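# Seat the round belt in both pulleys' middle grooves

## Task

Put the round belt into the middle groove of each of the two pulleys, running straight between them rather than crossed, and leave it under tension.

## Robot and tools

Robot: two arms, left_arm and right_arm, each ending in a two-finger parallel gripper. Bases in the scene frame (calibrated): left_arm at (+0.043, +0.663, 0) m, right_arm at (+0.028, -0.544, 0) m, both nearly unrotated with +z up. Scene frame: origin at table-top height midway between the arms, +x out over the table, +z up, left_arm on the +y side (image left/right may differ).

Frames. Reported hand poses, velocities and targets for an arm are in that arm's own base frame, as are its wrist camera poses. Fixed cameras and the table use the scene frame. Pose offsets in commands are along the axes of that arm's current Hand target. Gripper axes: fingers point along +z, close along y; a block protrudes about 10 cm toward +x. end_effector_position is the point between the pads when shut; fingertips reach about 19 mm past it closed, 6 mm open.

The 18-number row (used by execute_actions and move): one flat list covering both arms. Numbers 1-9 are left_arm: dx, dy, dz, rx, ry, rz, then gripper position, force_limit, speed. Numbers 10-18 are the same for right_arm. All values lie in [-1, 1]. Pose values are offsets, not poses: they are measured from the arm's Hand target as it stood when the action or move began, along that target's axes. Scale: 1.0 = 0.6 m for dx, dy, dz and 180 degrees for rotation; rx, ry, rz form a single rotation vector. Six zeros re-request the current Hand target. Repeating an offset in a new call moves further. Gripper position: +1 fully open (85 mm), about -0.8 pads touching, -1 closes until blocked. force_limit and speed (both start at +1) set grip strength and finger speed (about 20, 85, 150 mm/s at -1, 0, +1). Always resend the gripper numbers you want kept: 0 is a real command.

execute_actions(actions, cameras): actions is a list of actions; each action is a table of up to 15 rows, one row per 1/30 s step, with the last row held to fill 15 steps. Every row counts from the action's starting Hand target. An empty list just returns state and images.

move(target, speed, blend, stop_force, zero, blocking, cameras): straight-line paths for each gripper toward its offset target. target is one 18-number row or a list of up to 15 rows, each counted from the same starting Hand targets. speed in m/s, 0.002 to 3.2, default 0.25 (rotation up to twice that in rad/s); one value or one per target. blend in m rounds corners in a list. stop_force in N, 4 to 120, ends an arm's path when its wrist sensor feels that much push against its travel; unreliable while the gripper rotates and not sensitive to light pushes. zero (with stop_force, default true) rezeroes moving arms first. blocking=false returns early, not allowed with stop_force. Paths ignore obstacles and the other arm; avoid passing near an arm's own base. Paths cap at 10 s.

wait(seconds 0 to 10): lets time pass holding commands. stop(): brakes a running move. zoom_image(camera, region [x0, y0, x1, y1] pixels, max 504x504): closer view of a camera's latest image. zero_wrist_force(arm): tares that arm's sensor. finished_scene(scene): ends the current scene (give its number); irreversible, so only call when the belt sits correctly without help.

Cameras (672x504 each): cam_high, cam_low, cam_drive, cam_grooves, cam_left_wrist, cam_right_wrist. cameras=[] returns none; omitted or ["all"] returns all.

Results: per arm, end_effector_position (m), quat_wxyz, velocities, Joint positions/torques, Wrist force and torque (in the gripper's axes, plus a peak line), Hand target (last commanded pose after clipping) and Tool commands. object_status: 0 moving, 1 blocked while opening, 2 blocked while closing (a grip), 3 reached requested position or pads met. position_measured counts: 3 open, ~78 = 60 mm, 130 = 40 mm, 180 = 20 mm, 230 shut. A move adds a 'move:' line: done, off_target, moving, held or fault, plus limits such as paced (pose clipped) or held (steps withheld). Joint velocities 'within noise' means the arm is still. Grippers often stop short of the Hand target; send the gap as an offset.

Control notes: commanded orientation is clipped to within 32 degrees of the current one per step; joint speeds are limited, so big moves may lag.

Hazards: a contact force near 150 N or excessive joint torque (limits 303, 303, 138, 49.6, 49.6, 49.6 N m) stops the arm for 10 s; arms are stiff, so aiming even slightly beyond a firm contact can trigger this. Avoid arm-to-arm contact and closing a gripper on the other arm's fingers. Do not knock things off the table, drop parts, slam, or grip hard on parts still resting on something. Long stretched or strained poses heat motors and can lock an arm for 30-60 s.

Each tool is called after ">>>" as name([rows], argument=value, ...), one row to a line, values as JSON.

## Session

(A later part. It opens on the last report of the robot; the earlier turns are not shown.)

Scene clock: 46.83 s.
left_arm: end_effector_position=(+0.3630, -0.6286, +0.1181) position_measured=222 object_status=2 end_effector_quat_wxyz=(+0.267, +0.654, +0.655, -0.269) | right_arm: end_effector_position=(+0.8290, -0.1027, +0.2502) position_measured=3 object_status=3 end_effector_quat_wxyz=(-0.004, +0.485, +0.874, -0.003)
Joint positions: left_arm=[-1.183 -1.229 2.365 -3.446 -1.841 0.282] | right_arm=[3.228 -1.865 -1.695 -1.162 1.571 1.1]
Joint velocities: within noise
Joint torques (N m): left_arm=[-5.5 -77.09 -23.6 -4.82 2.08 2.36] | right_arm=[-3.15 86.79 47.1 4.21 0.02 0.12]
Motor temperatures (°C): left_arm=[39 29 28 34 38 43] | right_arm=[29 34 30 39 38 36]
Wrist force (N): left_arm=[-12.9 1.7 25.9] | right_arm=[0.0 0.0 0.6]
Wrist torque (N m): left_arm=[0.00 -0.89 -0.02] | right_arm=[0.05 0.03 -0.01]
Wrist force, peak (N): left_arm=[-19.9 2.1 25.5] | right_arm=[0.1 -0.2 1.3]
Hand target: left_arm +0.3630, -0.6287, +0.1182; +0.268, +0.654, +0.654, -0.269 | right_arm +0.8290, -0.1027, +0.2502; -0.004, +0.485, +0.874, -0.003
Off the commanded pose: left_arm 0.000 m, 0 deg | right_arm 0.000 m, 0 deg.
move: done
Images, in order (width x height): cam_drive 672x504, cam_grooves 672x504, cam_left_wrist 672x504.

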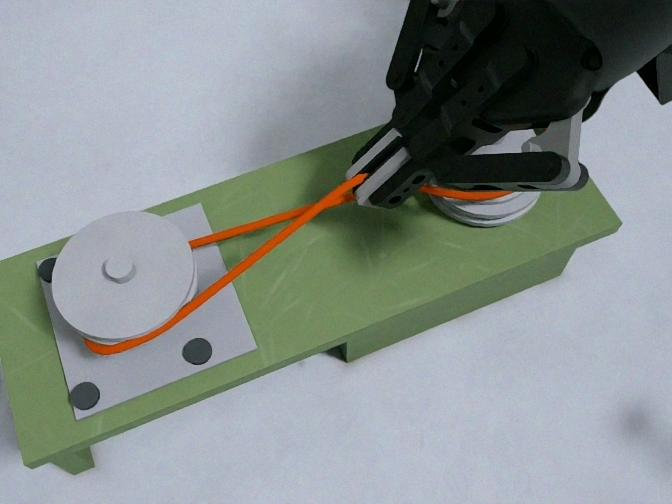

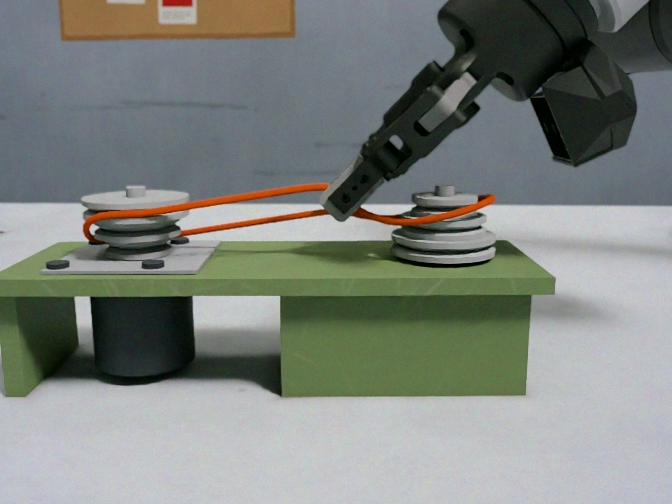

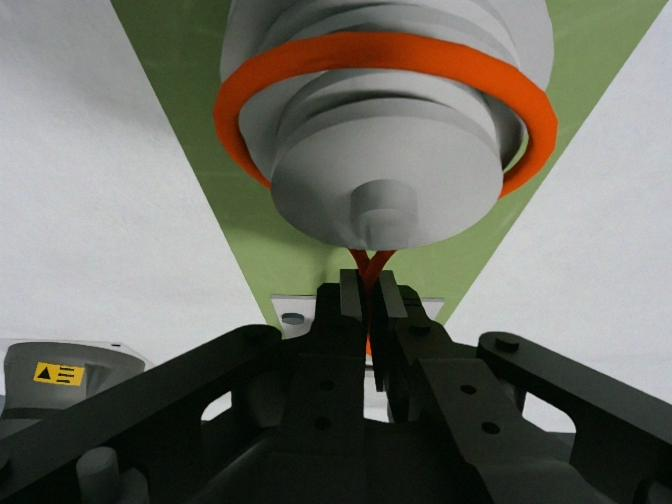

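>>> move(target=[-0.001,0,-0.0082,0,-0.05,0,-1,-0.3,-0.8,0,0,0,0,0,0,1,1,1], speed=0.1, cameras=["cam_grooves","cam_drive","cam_left_wrist"])

>>> zoom_image(camera="cam_grooves", region=[300, 120, 540, 290])

Scene clock: 48.37 s.
left_arm: end_effector_position=(+0.3630, -0.6255, +0.1220) position_measured=222 object_status=2 end_effector_quat_wxyz=(+0.318, +0.631, +0.632, -0.319) | right_arm: end_effector_position=(+0.8290, -0.1027, +0.2502) position_measured=3 object_status=3 end_effector_quat_wxyz=(-0.004, +0.485, +0.874, -0.003)
Joint positions: left_arm=[-1.159 -1.147 2.393 -3.71 -1.9 0.252] | right_arm=[3.228 -1.865 -1.695 -1.162 1.571 1.1]
Joint velocities: within noise
Joint torques (N m): left_arm=[-8.16 -77.62 -20.61 -7.63 2.41 2.17] | right_arm=[-1.48 85.34 46.01 3.92 -0.04 0.35]
Motor temperatures (°C): left_arm=[39 29 28 34 38 43] | right_arm=[29 34 30 39 38 36]
Wrist force (N): left_arm=[-4.9 1.3 21.9] | right_arm=[0.1 0.0 0.8]
Wrist torque (N m): left_arm=[-0.03 -0.86 0.02] | right_arm=[0.03 0.00 -0.01]
Wrist force, peak (N): left_arm=[-11.8 1.9 26.3] | right_arm=[0.0 -0.3 1.0]
Hand target: left_arm +0.3630, -0.6257, +0.1222; +0.318, +0.631, +0.631, -0.319 | right_arm +0.8290, -0.1027, +0.2502; -0.004, +0.485, +0.874, -0.003
Off the commanded pose: left_arm 0.000 m, 0 deg | right_arm 0.000 m, 0 deg.
move: done
Images, in order (width x height): cam_drive 672x504, cam_grooves 672x504, cam_left_wrist 672x504.

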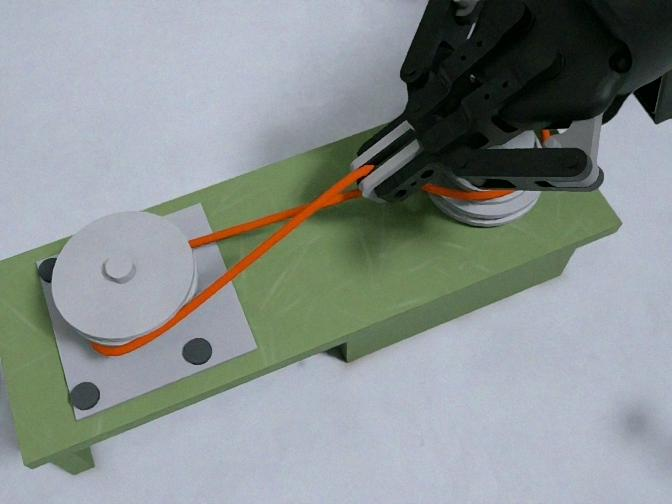

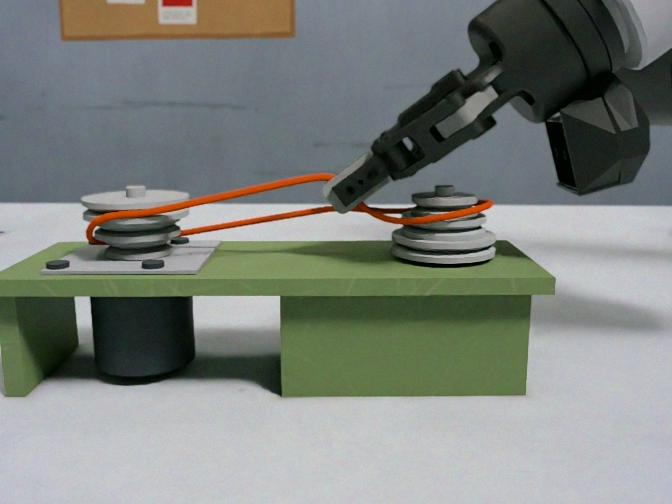

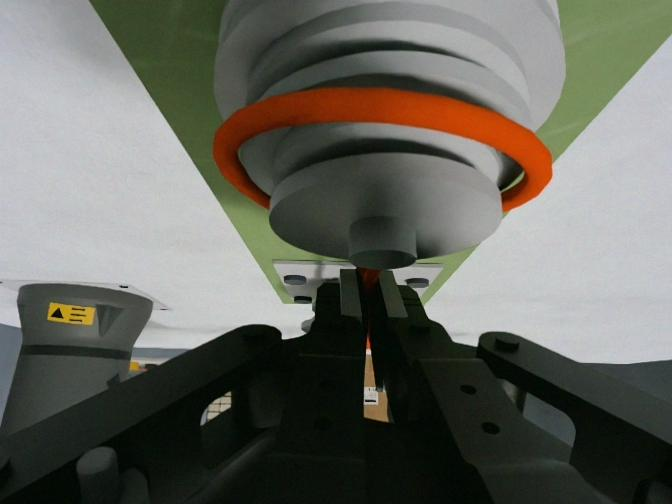

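Scaled by 2.100 from the camera's 672x504 image, which has a finer 960x720 frame.

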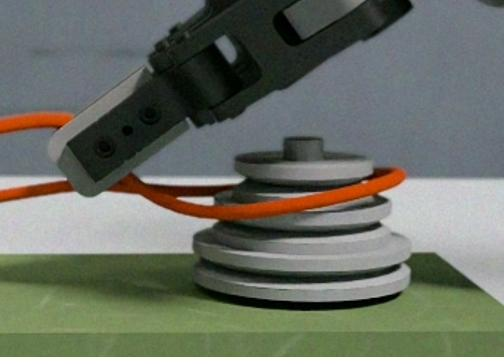

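>>> move(target=[-0.008,0,-0.011,0,-0.061,0,-1,-0.3,-0.8,0,0,0,0,0,0,1,1,1], speed=0.1, cameras=["cam_grooves","cam_drive","cam_left_wrist"])

>>> zoom_image(camera="cam_grooves", region=[300, 120, 540, 290])

Scene clock: 50.03 s.
left_arm: end_effector_position=(+0.3631, -0.6232, +0.1299) position_measured=222 object_status=2 end_effector_quat_wxyz=(+0.377, +0.597, +0.598, -0.378) | right_arm: end_effector_position=(+0.8290, -0.1027, +0.2502) position_measured=3 object_status=3 end_effector_quat_wxyz=(-0.004, +0.485, +0.874, -0.003)
Joint positions: left_arm=[-1.134 -1.029 2.398 -4.027 -1.963 0.196] | right_arm=[3.228 -1.865 -1.695 -1.162 1.571 1.1]
Joint velocities: within noise
Joint torques (N m): left_arm=[-14.86 -73.39 -21.5 -7.14 1.8 2.13] | right_arm=[-1.99 84.62 46.45 4.36 -0.18 0.23]
Motor temperatures (°C): left_arm=[39 29 28 34 38 43] | right_arm=[29 34 30 39 38 36]
Wrist force (N): left_arm=[5.4 1.4 1.4] | right_arm=[0.2 -0.2 0.5]
Wrist torque (N m): left_arm=[-0.01 -0.75 0.08] | right_arm=[0.01 -0.01 -0.01]
Wrist force, peak (N): left_arm=[-2.5 1.5 22.7] | right_arm=[-0.5 0.4 1.1]
Hand target: left_arm +0.3630, -0.6232, +0.1299; +0.377, +0.597, +0.598, -0.378 | right_arm +0.8290, -0.1027, +0.2502; -0.004, +0.485, +0.874, -0.003
Off the commanded pose: left_arm 0.000 m, 0 deg | right_arm 0.000 m, 0 deg.
move: done
Images, in order (width x height): cam_drive 672x504, cam_grooves 672x504, cam_left_wrist 672x504.

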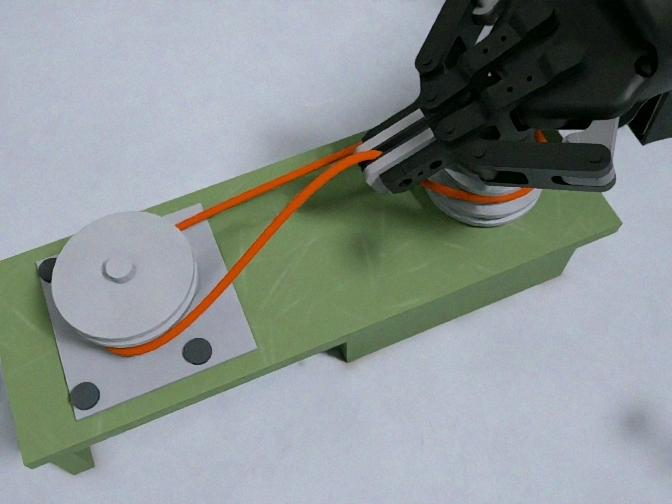

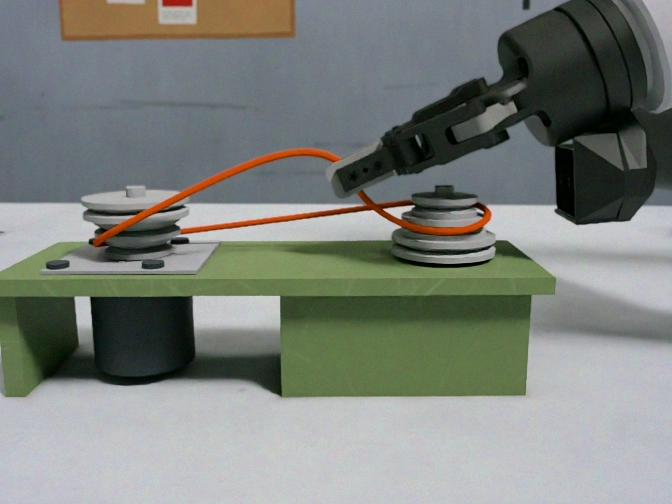

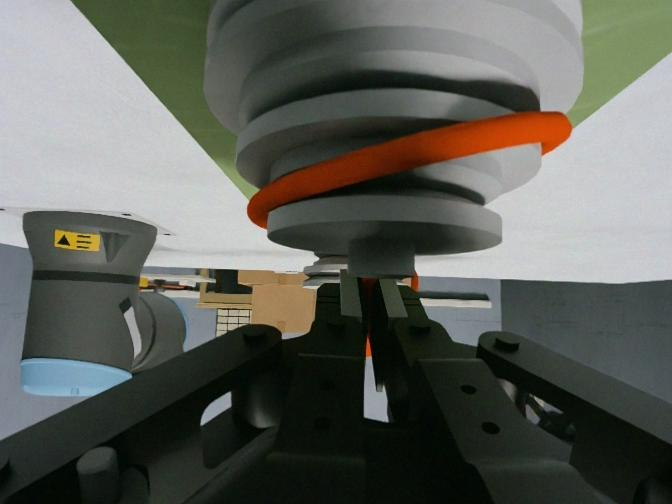

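Scaled by 2.100 from the camera's 672x504 image, which has a finer 960x720 frame.

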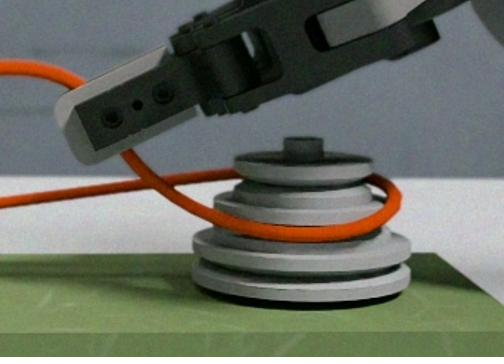

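>>> move([
  [0,0,0,0,0,0,0.2,-0.3,-0.7,0,0,0,0,0,0,1,1,1],
  [0,0,-0.15,0,0,0,0.2,-0.3,-0.7,0,0,0,0,0,0,1,1,1],
], speed=0.12, cameras=["cam_grooves","cam_drive","cam_left_wrist"])

>>> zoom_image(camera="cam_grooves", region=[60, 120, 540, 290])

>>> zoom_image(camera="cam_drive", region=[300, 60, 600, 290])

Scene clock: 52.77 s.
left_arm: end_effector_position=(+0.3631, -0.5419, +0.1686) position_measured=104 object_status=3 end_effector_quat_wxyz=(+0.377, +0.597, +0.598, -0.378) | right_arm: end_effector_position=(+0.8290, -0.1027, +0.2502) position_measured=3 object_status=3 end_effector_quat_wxyz=(-0.004, +0.485, +0.874, -0.003)
Joint positions: left_arm=[-1.052 -1.161 2.509 -3.988 -2.036 0.239] | right_arm=[3.228 -1.865 -1.695 -1.162 1.571 1.1]
Joint velocities: within noise
Joint torques (N m): left_arm=[0.61 -52.13 -22.32 -6.79 1.63 -2.92] | right_arm=[-1.38 85.65 47.14 4.45 0.18 -0.04]
Motor temperatures (°C): left_arm=[39 29 28 34 38 43] | right_arm=[29 34 30 39 38 36]
Wrist force (N): left_arm=[5.3 0.9 1.4] | right_arm=[0.0 -0.1 0.8]
Wrist torque (N m): left_arm=[0.05 -0.85 0.09] | right_arm=[0.03 0.02 -0.01]
Wrist force, peak (N): left_arm=[5.5 1.3 3.2] | right_arm=[-0.1 -0.3 1.2]
Hand target: left_arm +0.3631, -0.5420, +0.1686; +0.377, +0.597, +0.598, -0.378 | right_arm +0.8290, -0.1027, +0.2502; -0.004, +0.485, +0.874, -0.003
Off the commanded pose: left_arm 0.000 m, 0 deg | right_arm 0.000 m, 0 deg.
move: done
Images, in order (width x height): cam_drive 672x504, cam_grooves 672x504, cam_left_wrist 672x504.

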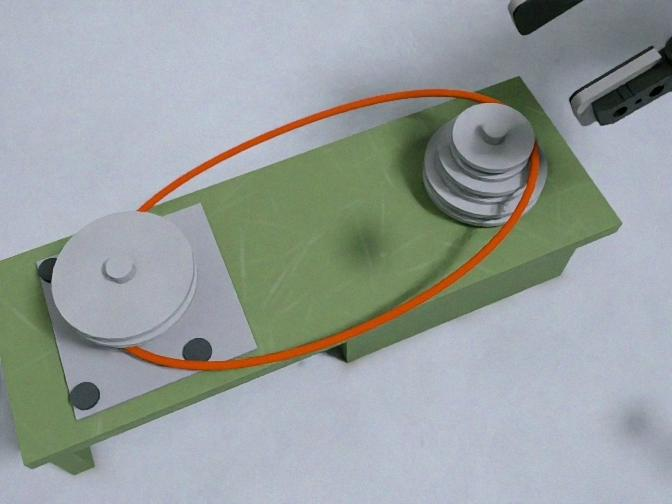

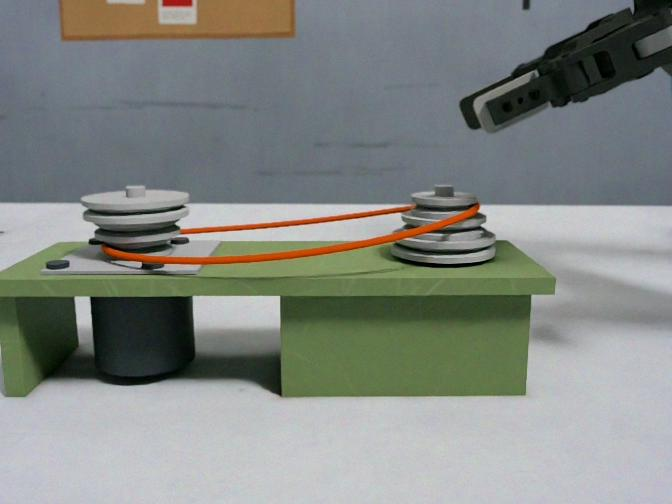

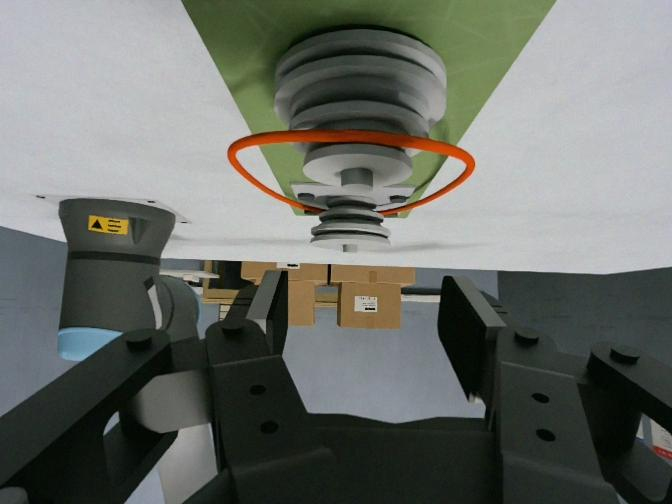

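Scaled by 1.050 from the camera's 672x504 image, which has a finer 960x720 frame.

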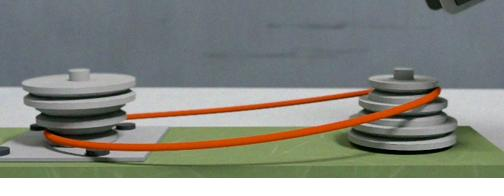

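Scaled by 1.680 from the camera's 672x504 image, which has a finer 960x720 frame.

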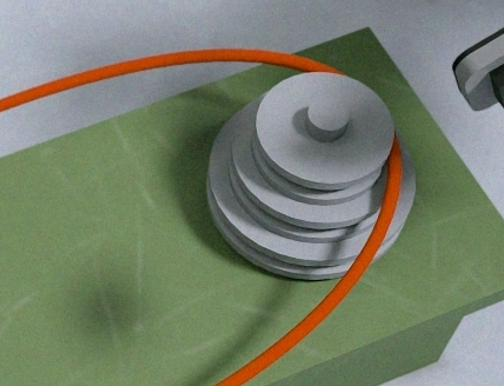

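>>> move(target=[-0.0222,0,0.0411,0,0.359,0,1,-0.3,-0.5,0,0,0,0,0,0,1,1,1], cameras=["cam_left_wrist","cam_grooves"])

Scene clock: 55.73 s.
left_arm: end_effector_position=(+0.3630, -0.5700, +0.1699) position_measured=3 object_status=3 end_effector_quat_wxyz=(-0.001, +0.707, +0.707, +0.000) | right_arm: end_effector_position=(+0.8290, -0.1027, +0.2502) position_measured=3 object_status=3 end_effector_quat_wxyz=(-0.004, +0.485, +0.874, -0.003)
Joint positions: left_arm=[-1.264 -1.455 2.082 -2.196 -1.572 0.307] | right_arm=[3.228 -1.865 -1.695 -1.162 1.571 1.1]
Joint velocities: within noise
Joint torques (N m): left_arm=[14.78 -66.91 -42.83 -3.29 -1.48 2.13] | right_arm=[-2.38 87.63 46.12 4.97 -0.34 -0.04]
Motor temperatures (°C): left_arm=[39 29 28 34 38 43] | right_arm=[29 34 30 39 38 36]
Wrist force (N): left_arm=[2.8 -0.1 1.6] | right_arm=[0.2 0.0 0.9]
Wrist torque (N m): left_arm=[-0.03 -0.51 0.02] | right_arm=[0.04 -0.02 -0.01]
Wrist force, peak (N): left_arm=[6.7 0.9 0.7] | right_arm=[0.2 0.3 1.2]
Hand target: left_arm +0.3631, -0.5700, +0.1700; -0.001, +0.707, +0.707, +0.000 | right_arm +0.8290, -0.1027, +0.2502; -0.004, +0.485, +0.874, -0.003
Off the commanded pose: left_arm 0.000 m, 0 deg | right_arm 0.000 m, 0 deg.
move: done
Images, in order (width x height): cam_grooves 672x504, cam_left_wrist 672x504.

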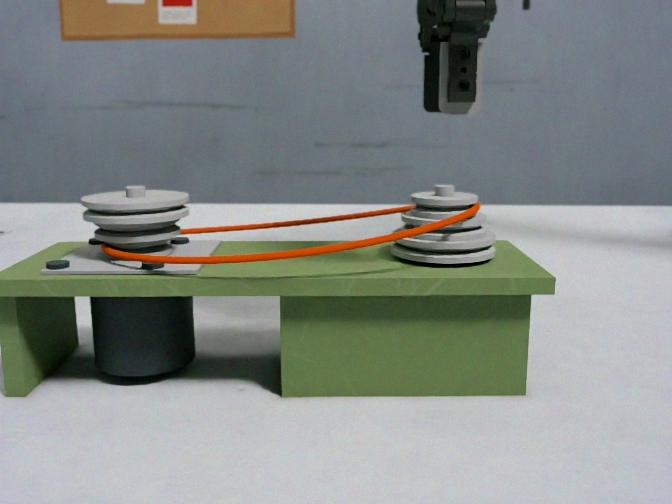

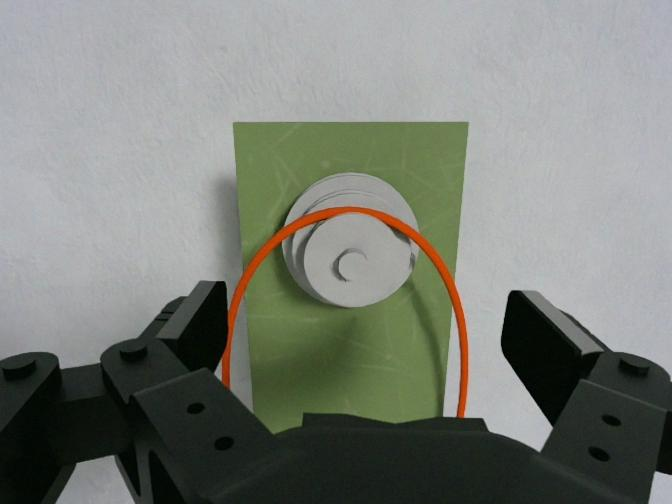

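>>> move([
  [0.0417,-0.002,0,0,0,0,1,-0.3,-0.5,0,0,0,0,0,0,1,1,1],
  [0.0417,-0.002,0.1133,0,0,0,1,-0.3,-0.5,0,0,0,0,0,0,1,1,1],
], speed=0.1, stop_force=10, cameras=["cam_left_wrist","cam_grooves","cam_drive"])

>>> zoom_image(camera="cam_grooves", region=[300, 120, 540, 290])

Scene clock: 58.20 s.
left_arm: end_effector_position=(+0.3617, -0.5449, +0.1021) position_measured=3 object_status=3 end_effector_quat_wxyz=(-0.001, +0.707, +0.707, +0.000) | right_arm: end_effector_position=(+0.8290, -0.1027, +0.2502) position_measured=3 object_status=3 end_effector_quat_wxyz=(-0.004, +0.485, +0.874, -0.003)
Joint positions: left_arm=[-1.254 -1.404 2.176 -2.341 -1.572 0.317] | right_arm=[3.228 -1.865 -1.695 -1.162 1.571 1.1]
Joint velocities: within noise
Joint torques (N m): left_arm=[-11.77 -74.66 -46.85 -5.96 2.17 -0.86] | right_arm=[-1.92 85.54 45.34 5.08 -0.34 0.03]
Motor temperatures (°C): left_arm=[39 29 28 34 38 43] | right_arm=[29 34 30 39 38 36]
Wrist force (N): left_arm=[2.3 -0.1 1.5] | right_arm=[0.0 0.0 0.6]
Wrist torque (N m): left_arm=[-0.06 -0.39 0.02] | right_arm=[0.03 0.02 -0.01]
Wrist force, peak (N): left_arm=[4.9 0.0 0.8] | right_arm=[-0.1 -0.3 1.2]
Hand target: left_arm +0.3617, -0.5449, +0.1021; -0.001, +0.707, +0.707, +0.000 | right_arm +0.8290, -0.1027, +0.2502; -0.004, +0.485, +0.874, -0.003
Off the commanded pose: left_arm 0.000 m, 0 deg | right_arm 0.000 m, 0 deg.
move: done
Images, in order (width x height): cam_drive 672x504, cam_grooves 672x504, cam_left_wrist 672x504.

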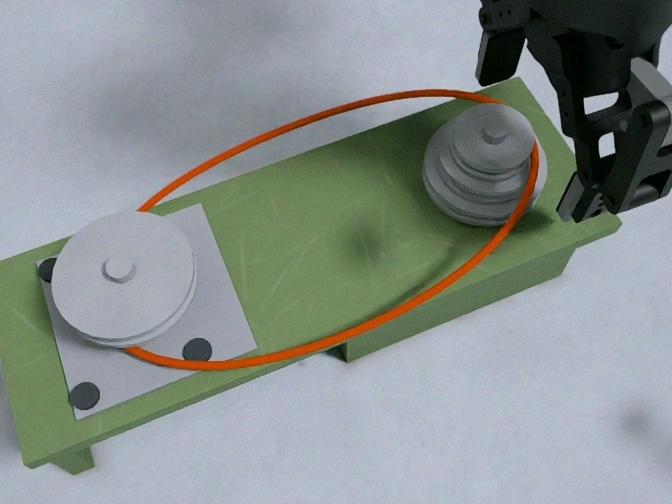

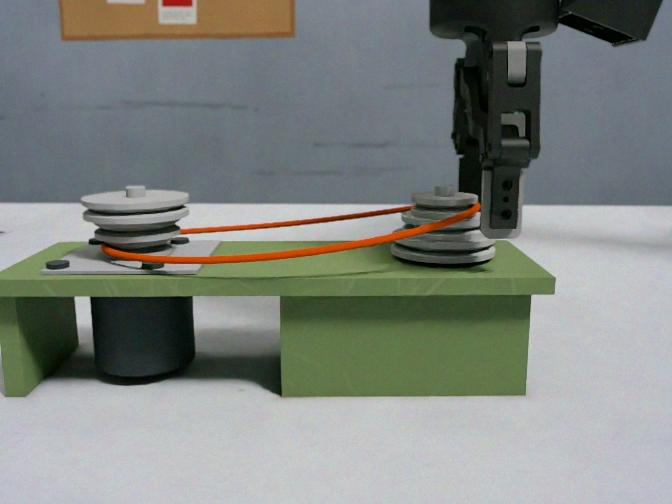

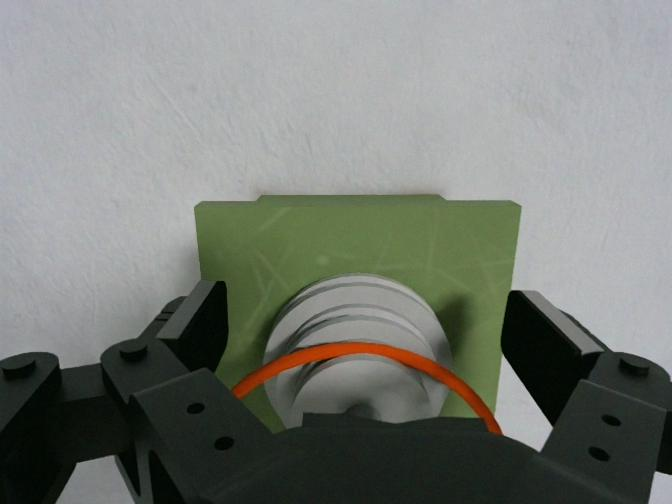

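Scaled by 2.100 from the camera's 672x504 image, which has a finer 960x720 frame.

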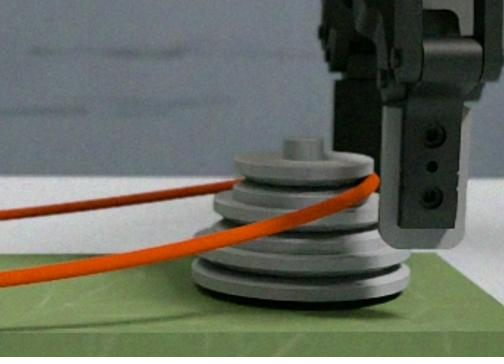

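>>> move([
  [0,0,0.0167,0,0,0,0.8,-0.3,-0.5,0,0,0,0,0,0,1,1,1],
  [-0.192,0,0.0167,0,0,0,0.8,-0.3,-0.5,0,0,0,0,0,0,1,1,1],
  [-0.192,0,0.0167,0,0,0,-1,-0.3,-0.6,0,0,0,0,0,0,1,1,1],
], speed=0.1, cameras=["cam_left_wrist","cam_grooves","cam_drive"])

>>> zoom_image(camera="cam_grooves", region=[200, 120, 540, 290])

Scene clock: 61.83 s.
left_arm: end_effector_position=(+0.3618, -0.6602, +0.0922) position_measured=213 object_status=2 end_effector_quat_wxyz=(-0.001, +0.707, +0.707, +0.000) | right_arm: end_effector_position=(+0.8290, -0.1027, +0.2502) position_measured=3 object_status=3 end_effector_quat_wxyz=(-0.004, +0.485, +0.874, -0.003)
Joint positions: left_arm=[-1.302 -1.253 1.995 -2.312 -1.572 0.269] | right_arm=[3.228 -1.865 -1.695 -1.162 1.571 1.1]
Joint velocities: within noise
Joint torques (N m): left_arm=[-20.45 54.51 36.6 12.8 -4.76 2.25] | right_arm=[-1.75 85.22 45.95 5.45 -0.23 0.18]
Motor temperatures (°C): left_arm=[39 29 28 34 38 43] | right_arm=[29 34 30 39 38 36]
Wrist force (N): left_arm=[2.9 5.9 -131.9] | right_arm=[-0.4 0.1 0.8]
Wrist torque (N m): left_arm=[-0.27 -0.30 0.02] | right_arm=[0.05 0.08 -0.01]
Wrist force, peak (N): left_arm=[2.9 5.9 -131.9] | right_arm=[0.1 0.3 1.0]
Hand target: left_arm +0.3617, -0.6601, +0.0920; -0.001, +0.707, +0.707, +0.000 | right_arm +0.8290, -0.1027, +0.2502; -0.004, +0.485, +0.874, -0.003
Off the commanded pose: left_arm 0.000 m, 0 deg | right_arm 0.000 m, 0 deg.
move: done
Images, in order (width x height): cam_drive 672x504, cam_grooves 672x504, cam_left_wrist 672x504.

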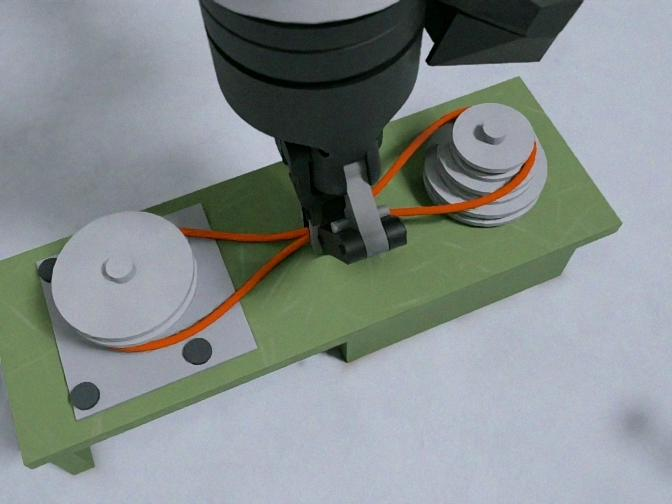

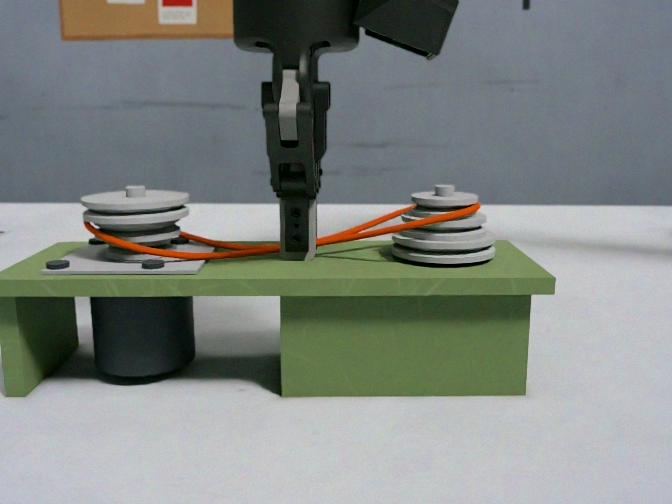

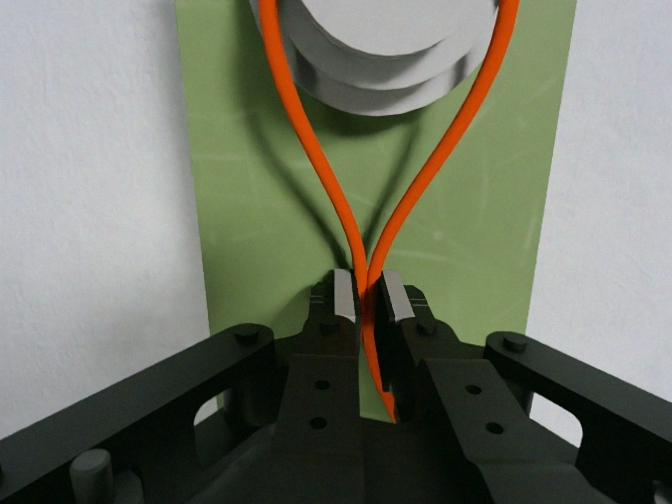

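Scaled by 1.482 from the camera's 672x504 image, which has a finer 960x720 frame.

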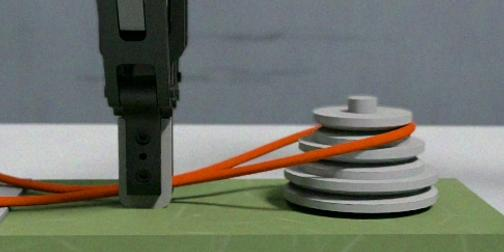

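>>> move(target=[0,0,-0.02,0,0,0,-1,-0.3,-0.6,0,0,0,0,0,0,1,1,1], cameras=[])

>>> move(target=[0.01,0,-0.058,0,-0.2,0,-1,-0.3,-0.6,0,0,0,0,0,0,1,1,1], speed=0.12, cameras=["cam_left_wrist","cam_grooves","cam_drive"])

>>> zoom_image(camera="cam_grooves", region=[200, 120, 540, 290])

Scene clock: 62.67 s.
left_arm: end_effector_position=(+0.3617, -0.6600, +0.1039) position_measured=213 object_status=2 end_effector_quat_wxyz=(-0.001, +0.707, +0.707, +0.000) | right_arm: end_effector_position=(+0.8290, -0.1027, +0.2502) position_measured=3 object_status=3 end_effector_quat_wxyz=(-0.004, +0.485, +0.874, -0.003)
Joint positions: left_arm=[-1.302 -1.267 1.987 -2.29 -1.573 0.269] | right_arm=[3.228 -1.865 -1.695 -1.162 1.571 1.1]
Joint velocities: within noise
Joint torques (N m): left_arm=[-2.51 -78.71 -47.79 -7.15 0.39 2.35] | right_arm=[-1.53 85.48 45.13 5.39 -0.35 0]
Motor temperatures (°C): left_arm=[39 29 28 34 38 43] | right_arm=[29 34 30 39 38 36]
Wrist force (N): left_arm=[2.8 0.4 1.6] | right_arm=[0.2 0.1 0.7]
Wrist torque (N m): left_arm=[0.04 -0.48 0.02] | right_arm=[0.06 -0.01 -0.01]
Wrist force, peak (N): left_arm=[3.3 7.7 -141.7] | right_arm=[0.2 0.3 1.0]
Hand target: left_arm +0.3617, -0.6601, +0.1040; -0.001, +0.707, +0.707, +0.000 | right_arm +0.8290, -0.1027, +0.2502; -0.004, +0.485, +0.874, -0.003
Off the commanded pose: left_arm 0.000 m, 0 deg | right_arm 0.000 m, 0 deg.
move: done
No camera images: "cameras" was empty.

Scene clock: 65.73 s.
left_arm: end_effector_position=(+0.3619, -0.6540, +0.1385) position_measured=213 object_status=2 end_effector_quat_wxyz=(+0.217, +0.672, +0.673, -0.219) | right_arm: end_effector_position=(+0.8290, -0.1027, +0.2502) position_measured=3 object_status=3 end_effector_quat_wxyz=(-0.004, +0.485, +0.874, -0.003)
Joint positions: left_arm=[-1.222 -1.308 2.277 -3.138 -1.774 0.285] | right_arm=[3.228 -1.865 -1.695 -1.162 1.571 1.1]
Joint velocities: within noise
Joint torques (N m): left_arm=[-13.85 -80.9 -39.38 -7.5 1.85 1.74] | right_arm=[-0.1 84.97 45.28 5.78 -0.31 0.19]
Motor temperatures (°C): left_arm=[39 29 28 34 38 43] | right_arm=[29 34 30 39 38 35]
Wrist force (N): left_arm=[0.9 0.5 7.1] | right_arm=[-0.2 -0.3 0.7]
Wrist torque (N m): left_arm=[-0.06 -0.68 0.01] | right_arm=[-0.02 0.05 -0.01]
Wrist force, peak (N): left_arm=[1.3 0.7 7.9] | right_arm=[0.1 -0.1 1.4]
Hand target: left_arm +0.3618, -0.6541, +0.1388; +0.218, +0.672, +0.673, -0.219 | right_arm +0.8290, -0.1027, +0.2502; -0.004, +0.485, +0.874, -0.003
Off the commanded pose: left_arm 0.000 m, 0 deg | right_arm 0.000 m, 0 deg.
move: done
Images, in order (width x height): cam_drive 672x504, cam_grooves 672x504, cam_left_wrist 672x504.

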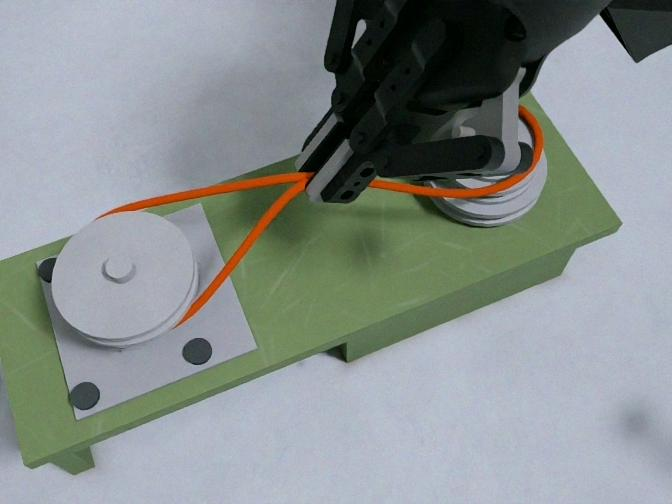

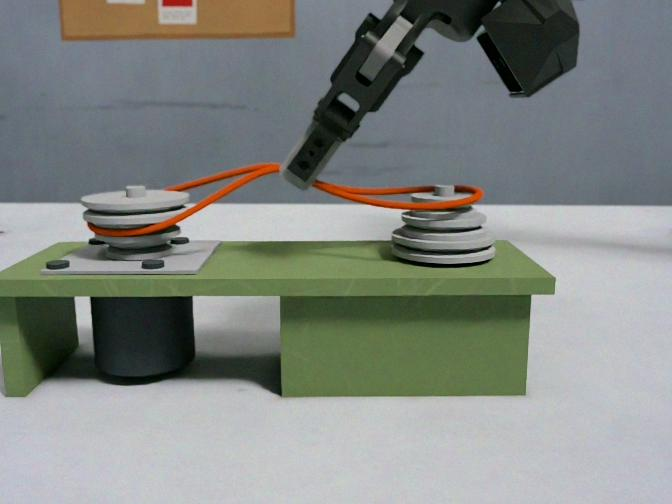

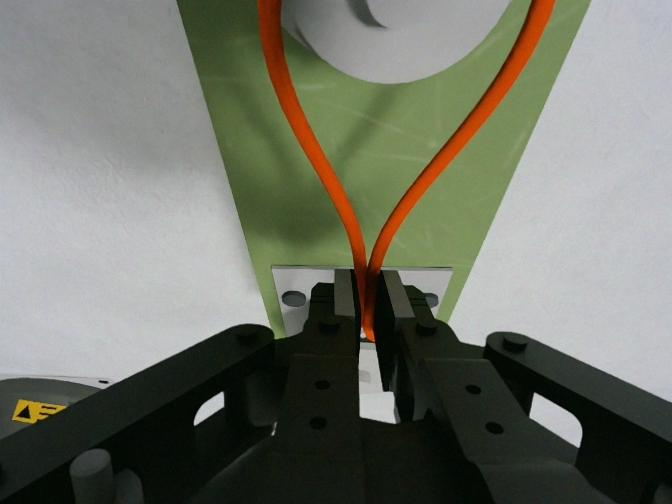

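Scaled by 1.482 from the camera's 672x504 image, which has a finer 960x720 frame.

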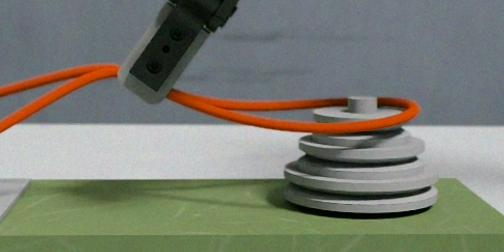

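>>> move([
  [0.019,0,-0.0138,0,-0.02,0,-1,-0.3,-0.6,0,0,0,0,0,0,1,1,1],
  [0.0267,0,-0.003,0,-0.045,0,-1,-0.3,-0.6,0,0,0,0,0,0,1,1,1],
], speed=0.08, cameras=["cam_left_wrist","cam_grooves","cam_drive"])

>>> zoom_image(camera="cam_grooves", region=[200, 120, 540, 290])

Scene clock: 67.27 s.
left_arm: end_effector_position=(+0.3618, -0.6399, +0.1306) position_measured=213 object_status=2 end_effector_quat_wxyz=(+0.264, +0.655, +0.656, -0.266) | right_arm: end_effector_position=(+0.8290, -0.1027, +0.2502) position_measured=3 object_status=3 end_effector_quat_wxyz=(-0.004, +0.485, +0.874, -0.003)
Joint positions: left_arm=[-1.194 -1.251 2.344 -3.396 -1.831 0.276] | right_arm=[3.228 -1.865 -1.695 -1.162 1.571 1.1]
Joint velocities: within noise
Joint torques (N m): left_arm=[-12.68 -72.17 -33.36 -6.72 2.02 2.03] | right_arm=[-0.61 84.83 46.06 5.95 -0.23 0]
Motor temperatures (°C): left_arm=[39 29 28 34 38 43] | right_arm=[29 34 30 39 38 35]
Wrist force (N): left_arm=[-0.6 1.0 7.8] | right_arm=[0.0 -0.1 0.9]
Wrist torque (N m): left_arm=[0.01 -0.83 0.03] | right_arm=[0.02 0.03 -0.01]
Wrist force, peak (N): left_arm=[-5.7 1.7 14.2] | right_arm=[0.1 0.0 1.0]
Hand target: left_arm +0.3618, -0.6401, +0.1308; +0.265, +0.655, +0.656, -0.266 | right_arm +0.8290, -0.1027, +0.2502; -0.004, +0.485, +0.874, -0.003
Off the commanded pose: left_arm 0.000 m, 0 deg | right_arm 0.000 m, 0 deg.
move: done
Images, in order (width x height): cam_drive 672x504, cam_grooves 672x504, cam_left_wrist 672x504.

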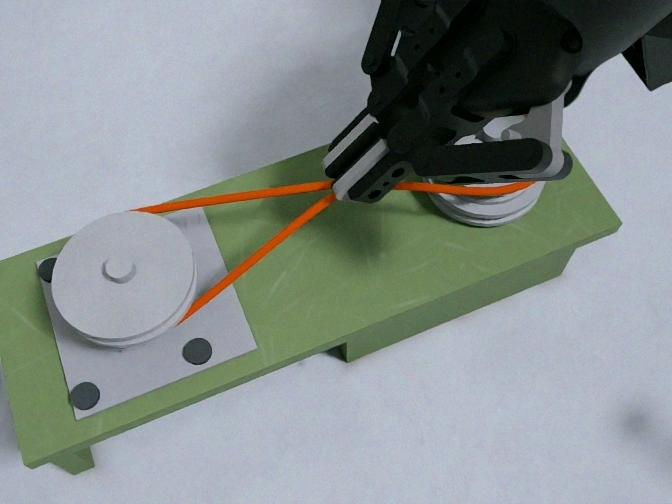

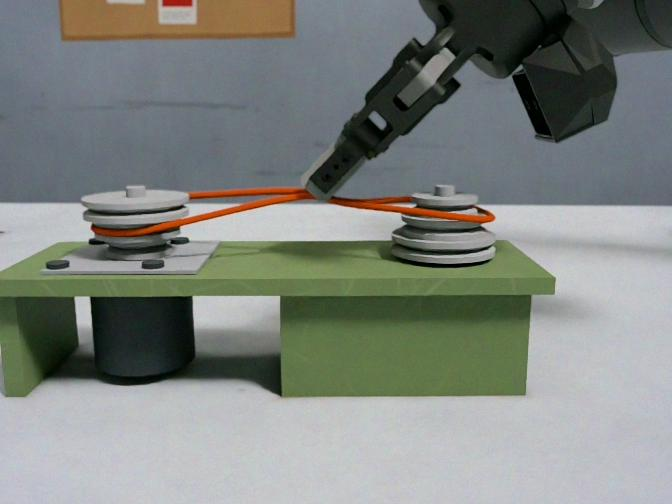

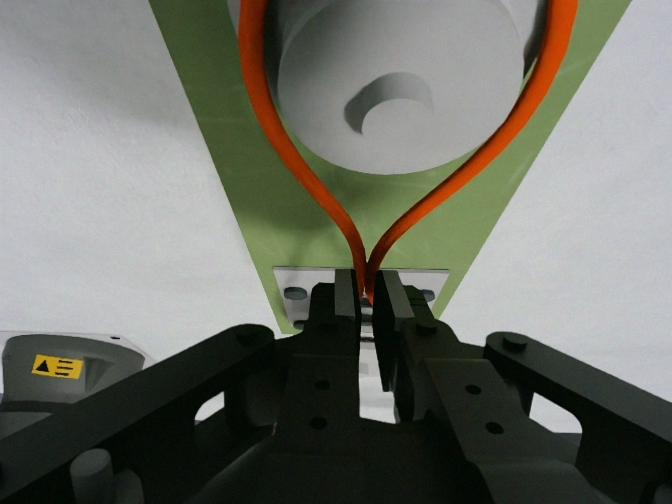

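Scaled by 1.482 from the camera's 672x504 image, which has a finer 960x720 frame.

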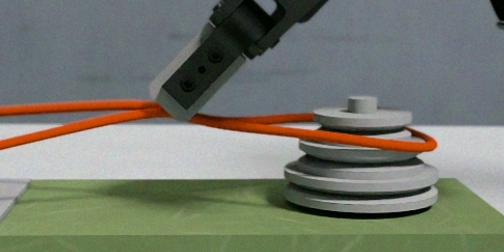

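>>> move(target=[0.0129,0,0.006,0,-0.015,0,-1,-0.3,-0.6,0,0,0,0,0,0,1,1,1], speed=0.06, cameras=["cam_left_wrist","cam_grooves"])

>>> zoom_image(camera="cam_grooves", region=[300, 120, 540, 290])

Scene clock: 68.27 s.
left_arm: end_effector_position=(+0.3618, -0.6368, +0.1226) position_measured=213 object_status=2 end_effector_quat_wxyz=(+0.280, +0.649, +0.649, -0.281) | right_arm: end_effector_position=(+0.8290, -0.1027, +0.2502) position_measured=3 object_status=3 end_effector_quat_wxyz=(-0.004, +0.485, +0.874, -0.003)
Joint positions: left_arm=[-1.186 -1.212 2.361 -3.496 -1.849 0.269] | right_arm=[3.228 -1.865 -1.695 -1.162 1.571 1.1]
Joint velocities: within noise
Joint torques (N m): left_arm=[-9.72 -75.43 -28.65 -5.19 2.4 1.22] | right_arm=[-1.18 85.32 44.82 5.91 -0.05 -0.09]
Motor temperatures (°C): left_arm=[39 29 28 34 38 43] | right_arm=[29 34 30 39 38 35]
Wrist force (N): left_arm=[-4.2 1.5 12.1] | right_arm=[-0.1 0.0 0.3]
Wrist torque (N m): left_arm=[0.03 -0.89 0.04] | right_arm=[0.04 0.04 -0.01]
Wrist force, peak (N): left_arm=[-3.8 1.4 12.3] | right_arm=[-0.2 -0.1 1.1]
Hand target: left_arm +0.3618, -0.6370, +0.1228; +0.280, +0.649, +0.649, -0.281 | right_arm +0.8290, -0.1027, +0.2502; -0.004, +0.485, +0.874, -0.003
Off the commanded pose: left_arm 0.000 m, 0 deg | right_arm 0.000 m, 0 deg.
move: done
Images, in order (width x height): cam_grooves 672x504, cam_left_wrist 672x504.

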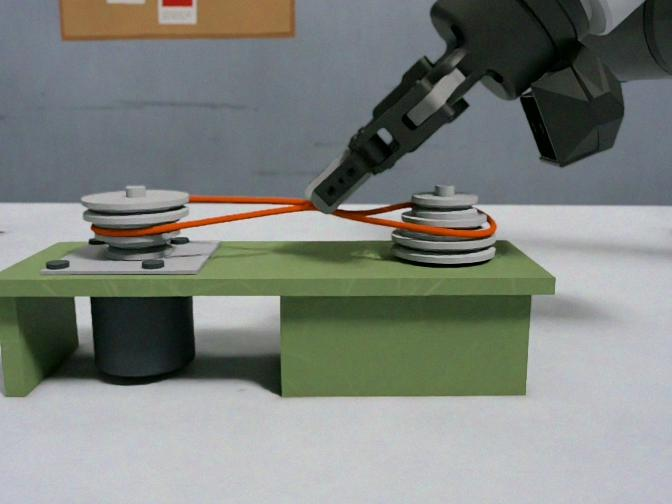

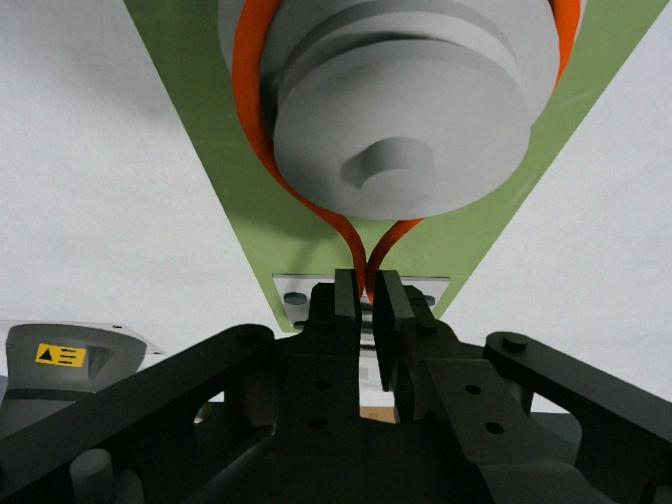

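Scaled by 2.100 from the camera's 672x504 image, which has a finer 960x720 frame.

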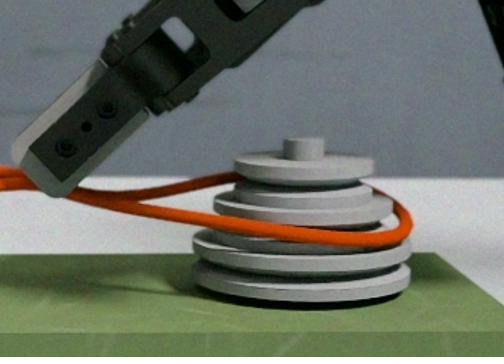

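>>> move(target=[-0.002,-0.008,-0.005,-0.07,0,0.071,-1,-0.3,-0.6,0,0,0,0,0,0,1,1,1], speed=0.06, cameras=["cam_left_wrist","cam_grooves"])

>>> zoom_image(camera="cam_grooves", region=[300, 120, 540, 290])

Scene clock: 71.33 s.
left_arm: end_effector_position=(+0.3568, -0.6356, +0.1256) position_measured=213 object_status=2 end_effector_quat_wxyz=(+0.379, +0.682, +0.600, -0.176) | right_arm: end_effector_position=(+0.8290, -0.1027, +0.2502) position_measured=3 object_status=3 end_effector_quat_wxyz=(-0.004, +0.485, +0.874, -0.003)
Joint positions: left_arm=[-1.308 -1.216 2.429 -3.645 -1.552 0.4] | right_arm=[3.228 -1.865 -1.695 -1.162 1.571 1.1]
Joint velocities: within noise
Joint torques (N m): left_arm=[22.48 -47.14 -17.61 -2.05 -1.76 -2.27] | right_arm=[-0.41 85.09 45.38 6.26 -0.41 0.28]
Motor temperatures (°C): left_arm=[39 29 28 34 38 43] | right_arm=[29 34 30 39 38 35]
Wrist force (N): left_arm=[-5.5 0.0 16.5] | right_arm=[0.0 0.0 0.9]
Wrist torque (N m): left_arm=[-0.10 -1.03 0.07] | right_arm=[0.04 0.02 -0.01]
Wrist force, peak (N): left_arm=[-5.5 0.0 16.5] | right_arm=[0.2 -0.4 1.1]
Hand target: left_arm +0.3570, -0.6357, +0.1258; +0.379, +0.682, +0.600, -0.176 | right_arm +0.8290, -0.1027, +0.2502; -0.004, +0.485, +0.874, -0.003
Off the commanded pose: left_arm 0.000 m, 0 deg | right_arm 0.000 m, 0 deg.
move: done
Images, in order (width x height): cam_grooves 672x504, cam_left_wrist 672x504.

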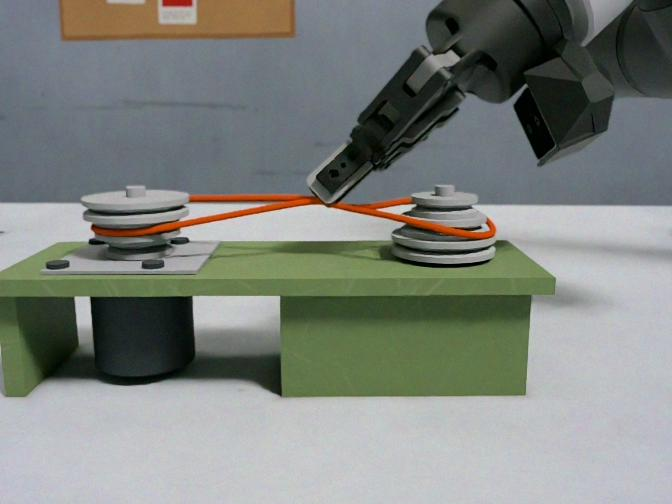

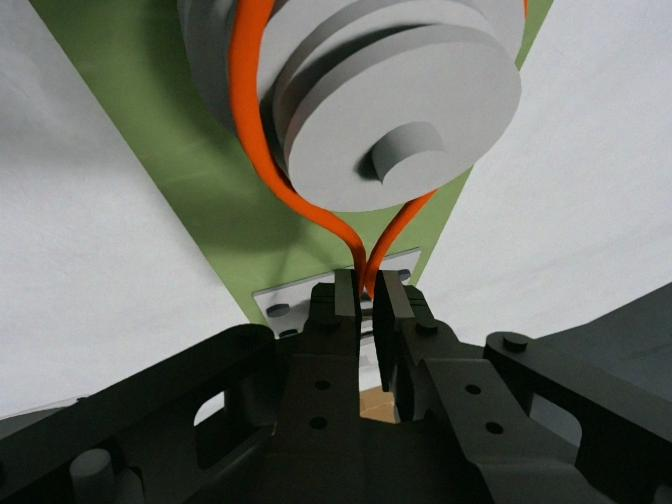

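Scaled by 2.100 from the camera's 672x504 image, which has a finer 960x720 frame.

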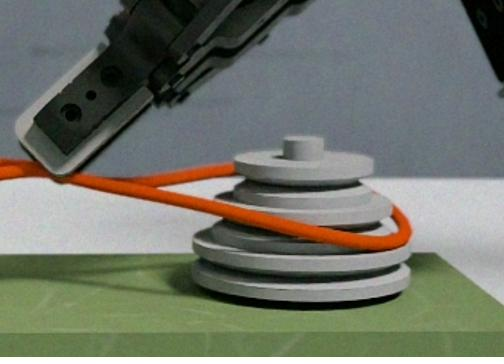

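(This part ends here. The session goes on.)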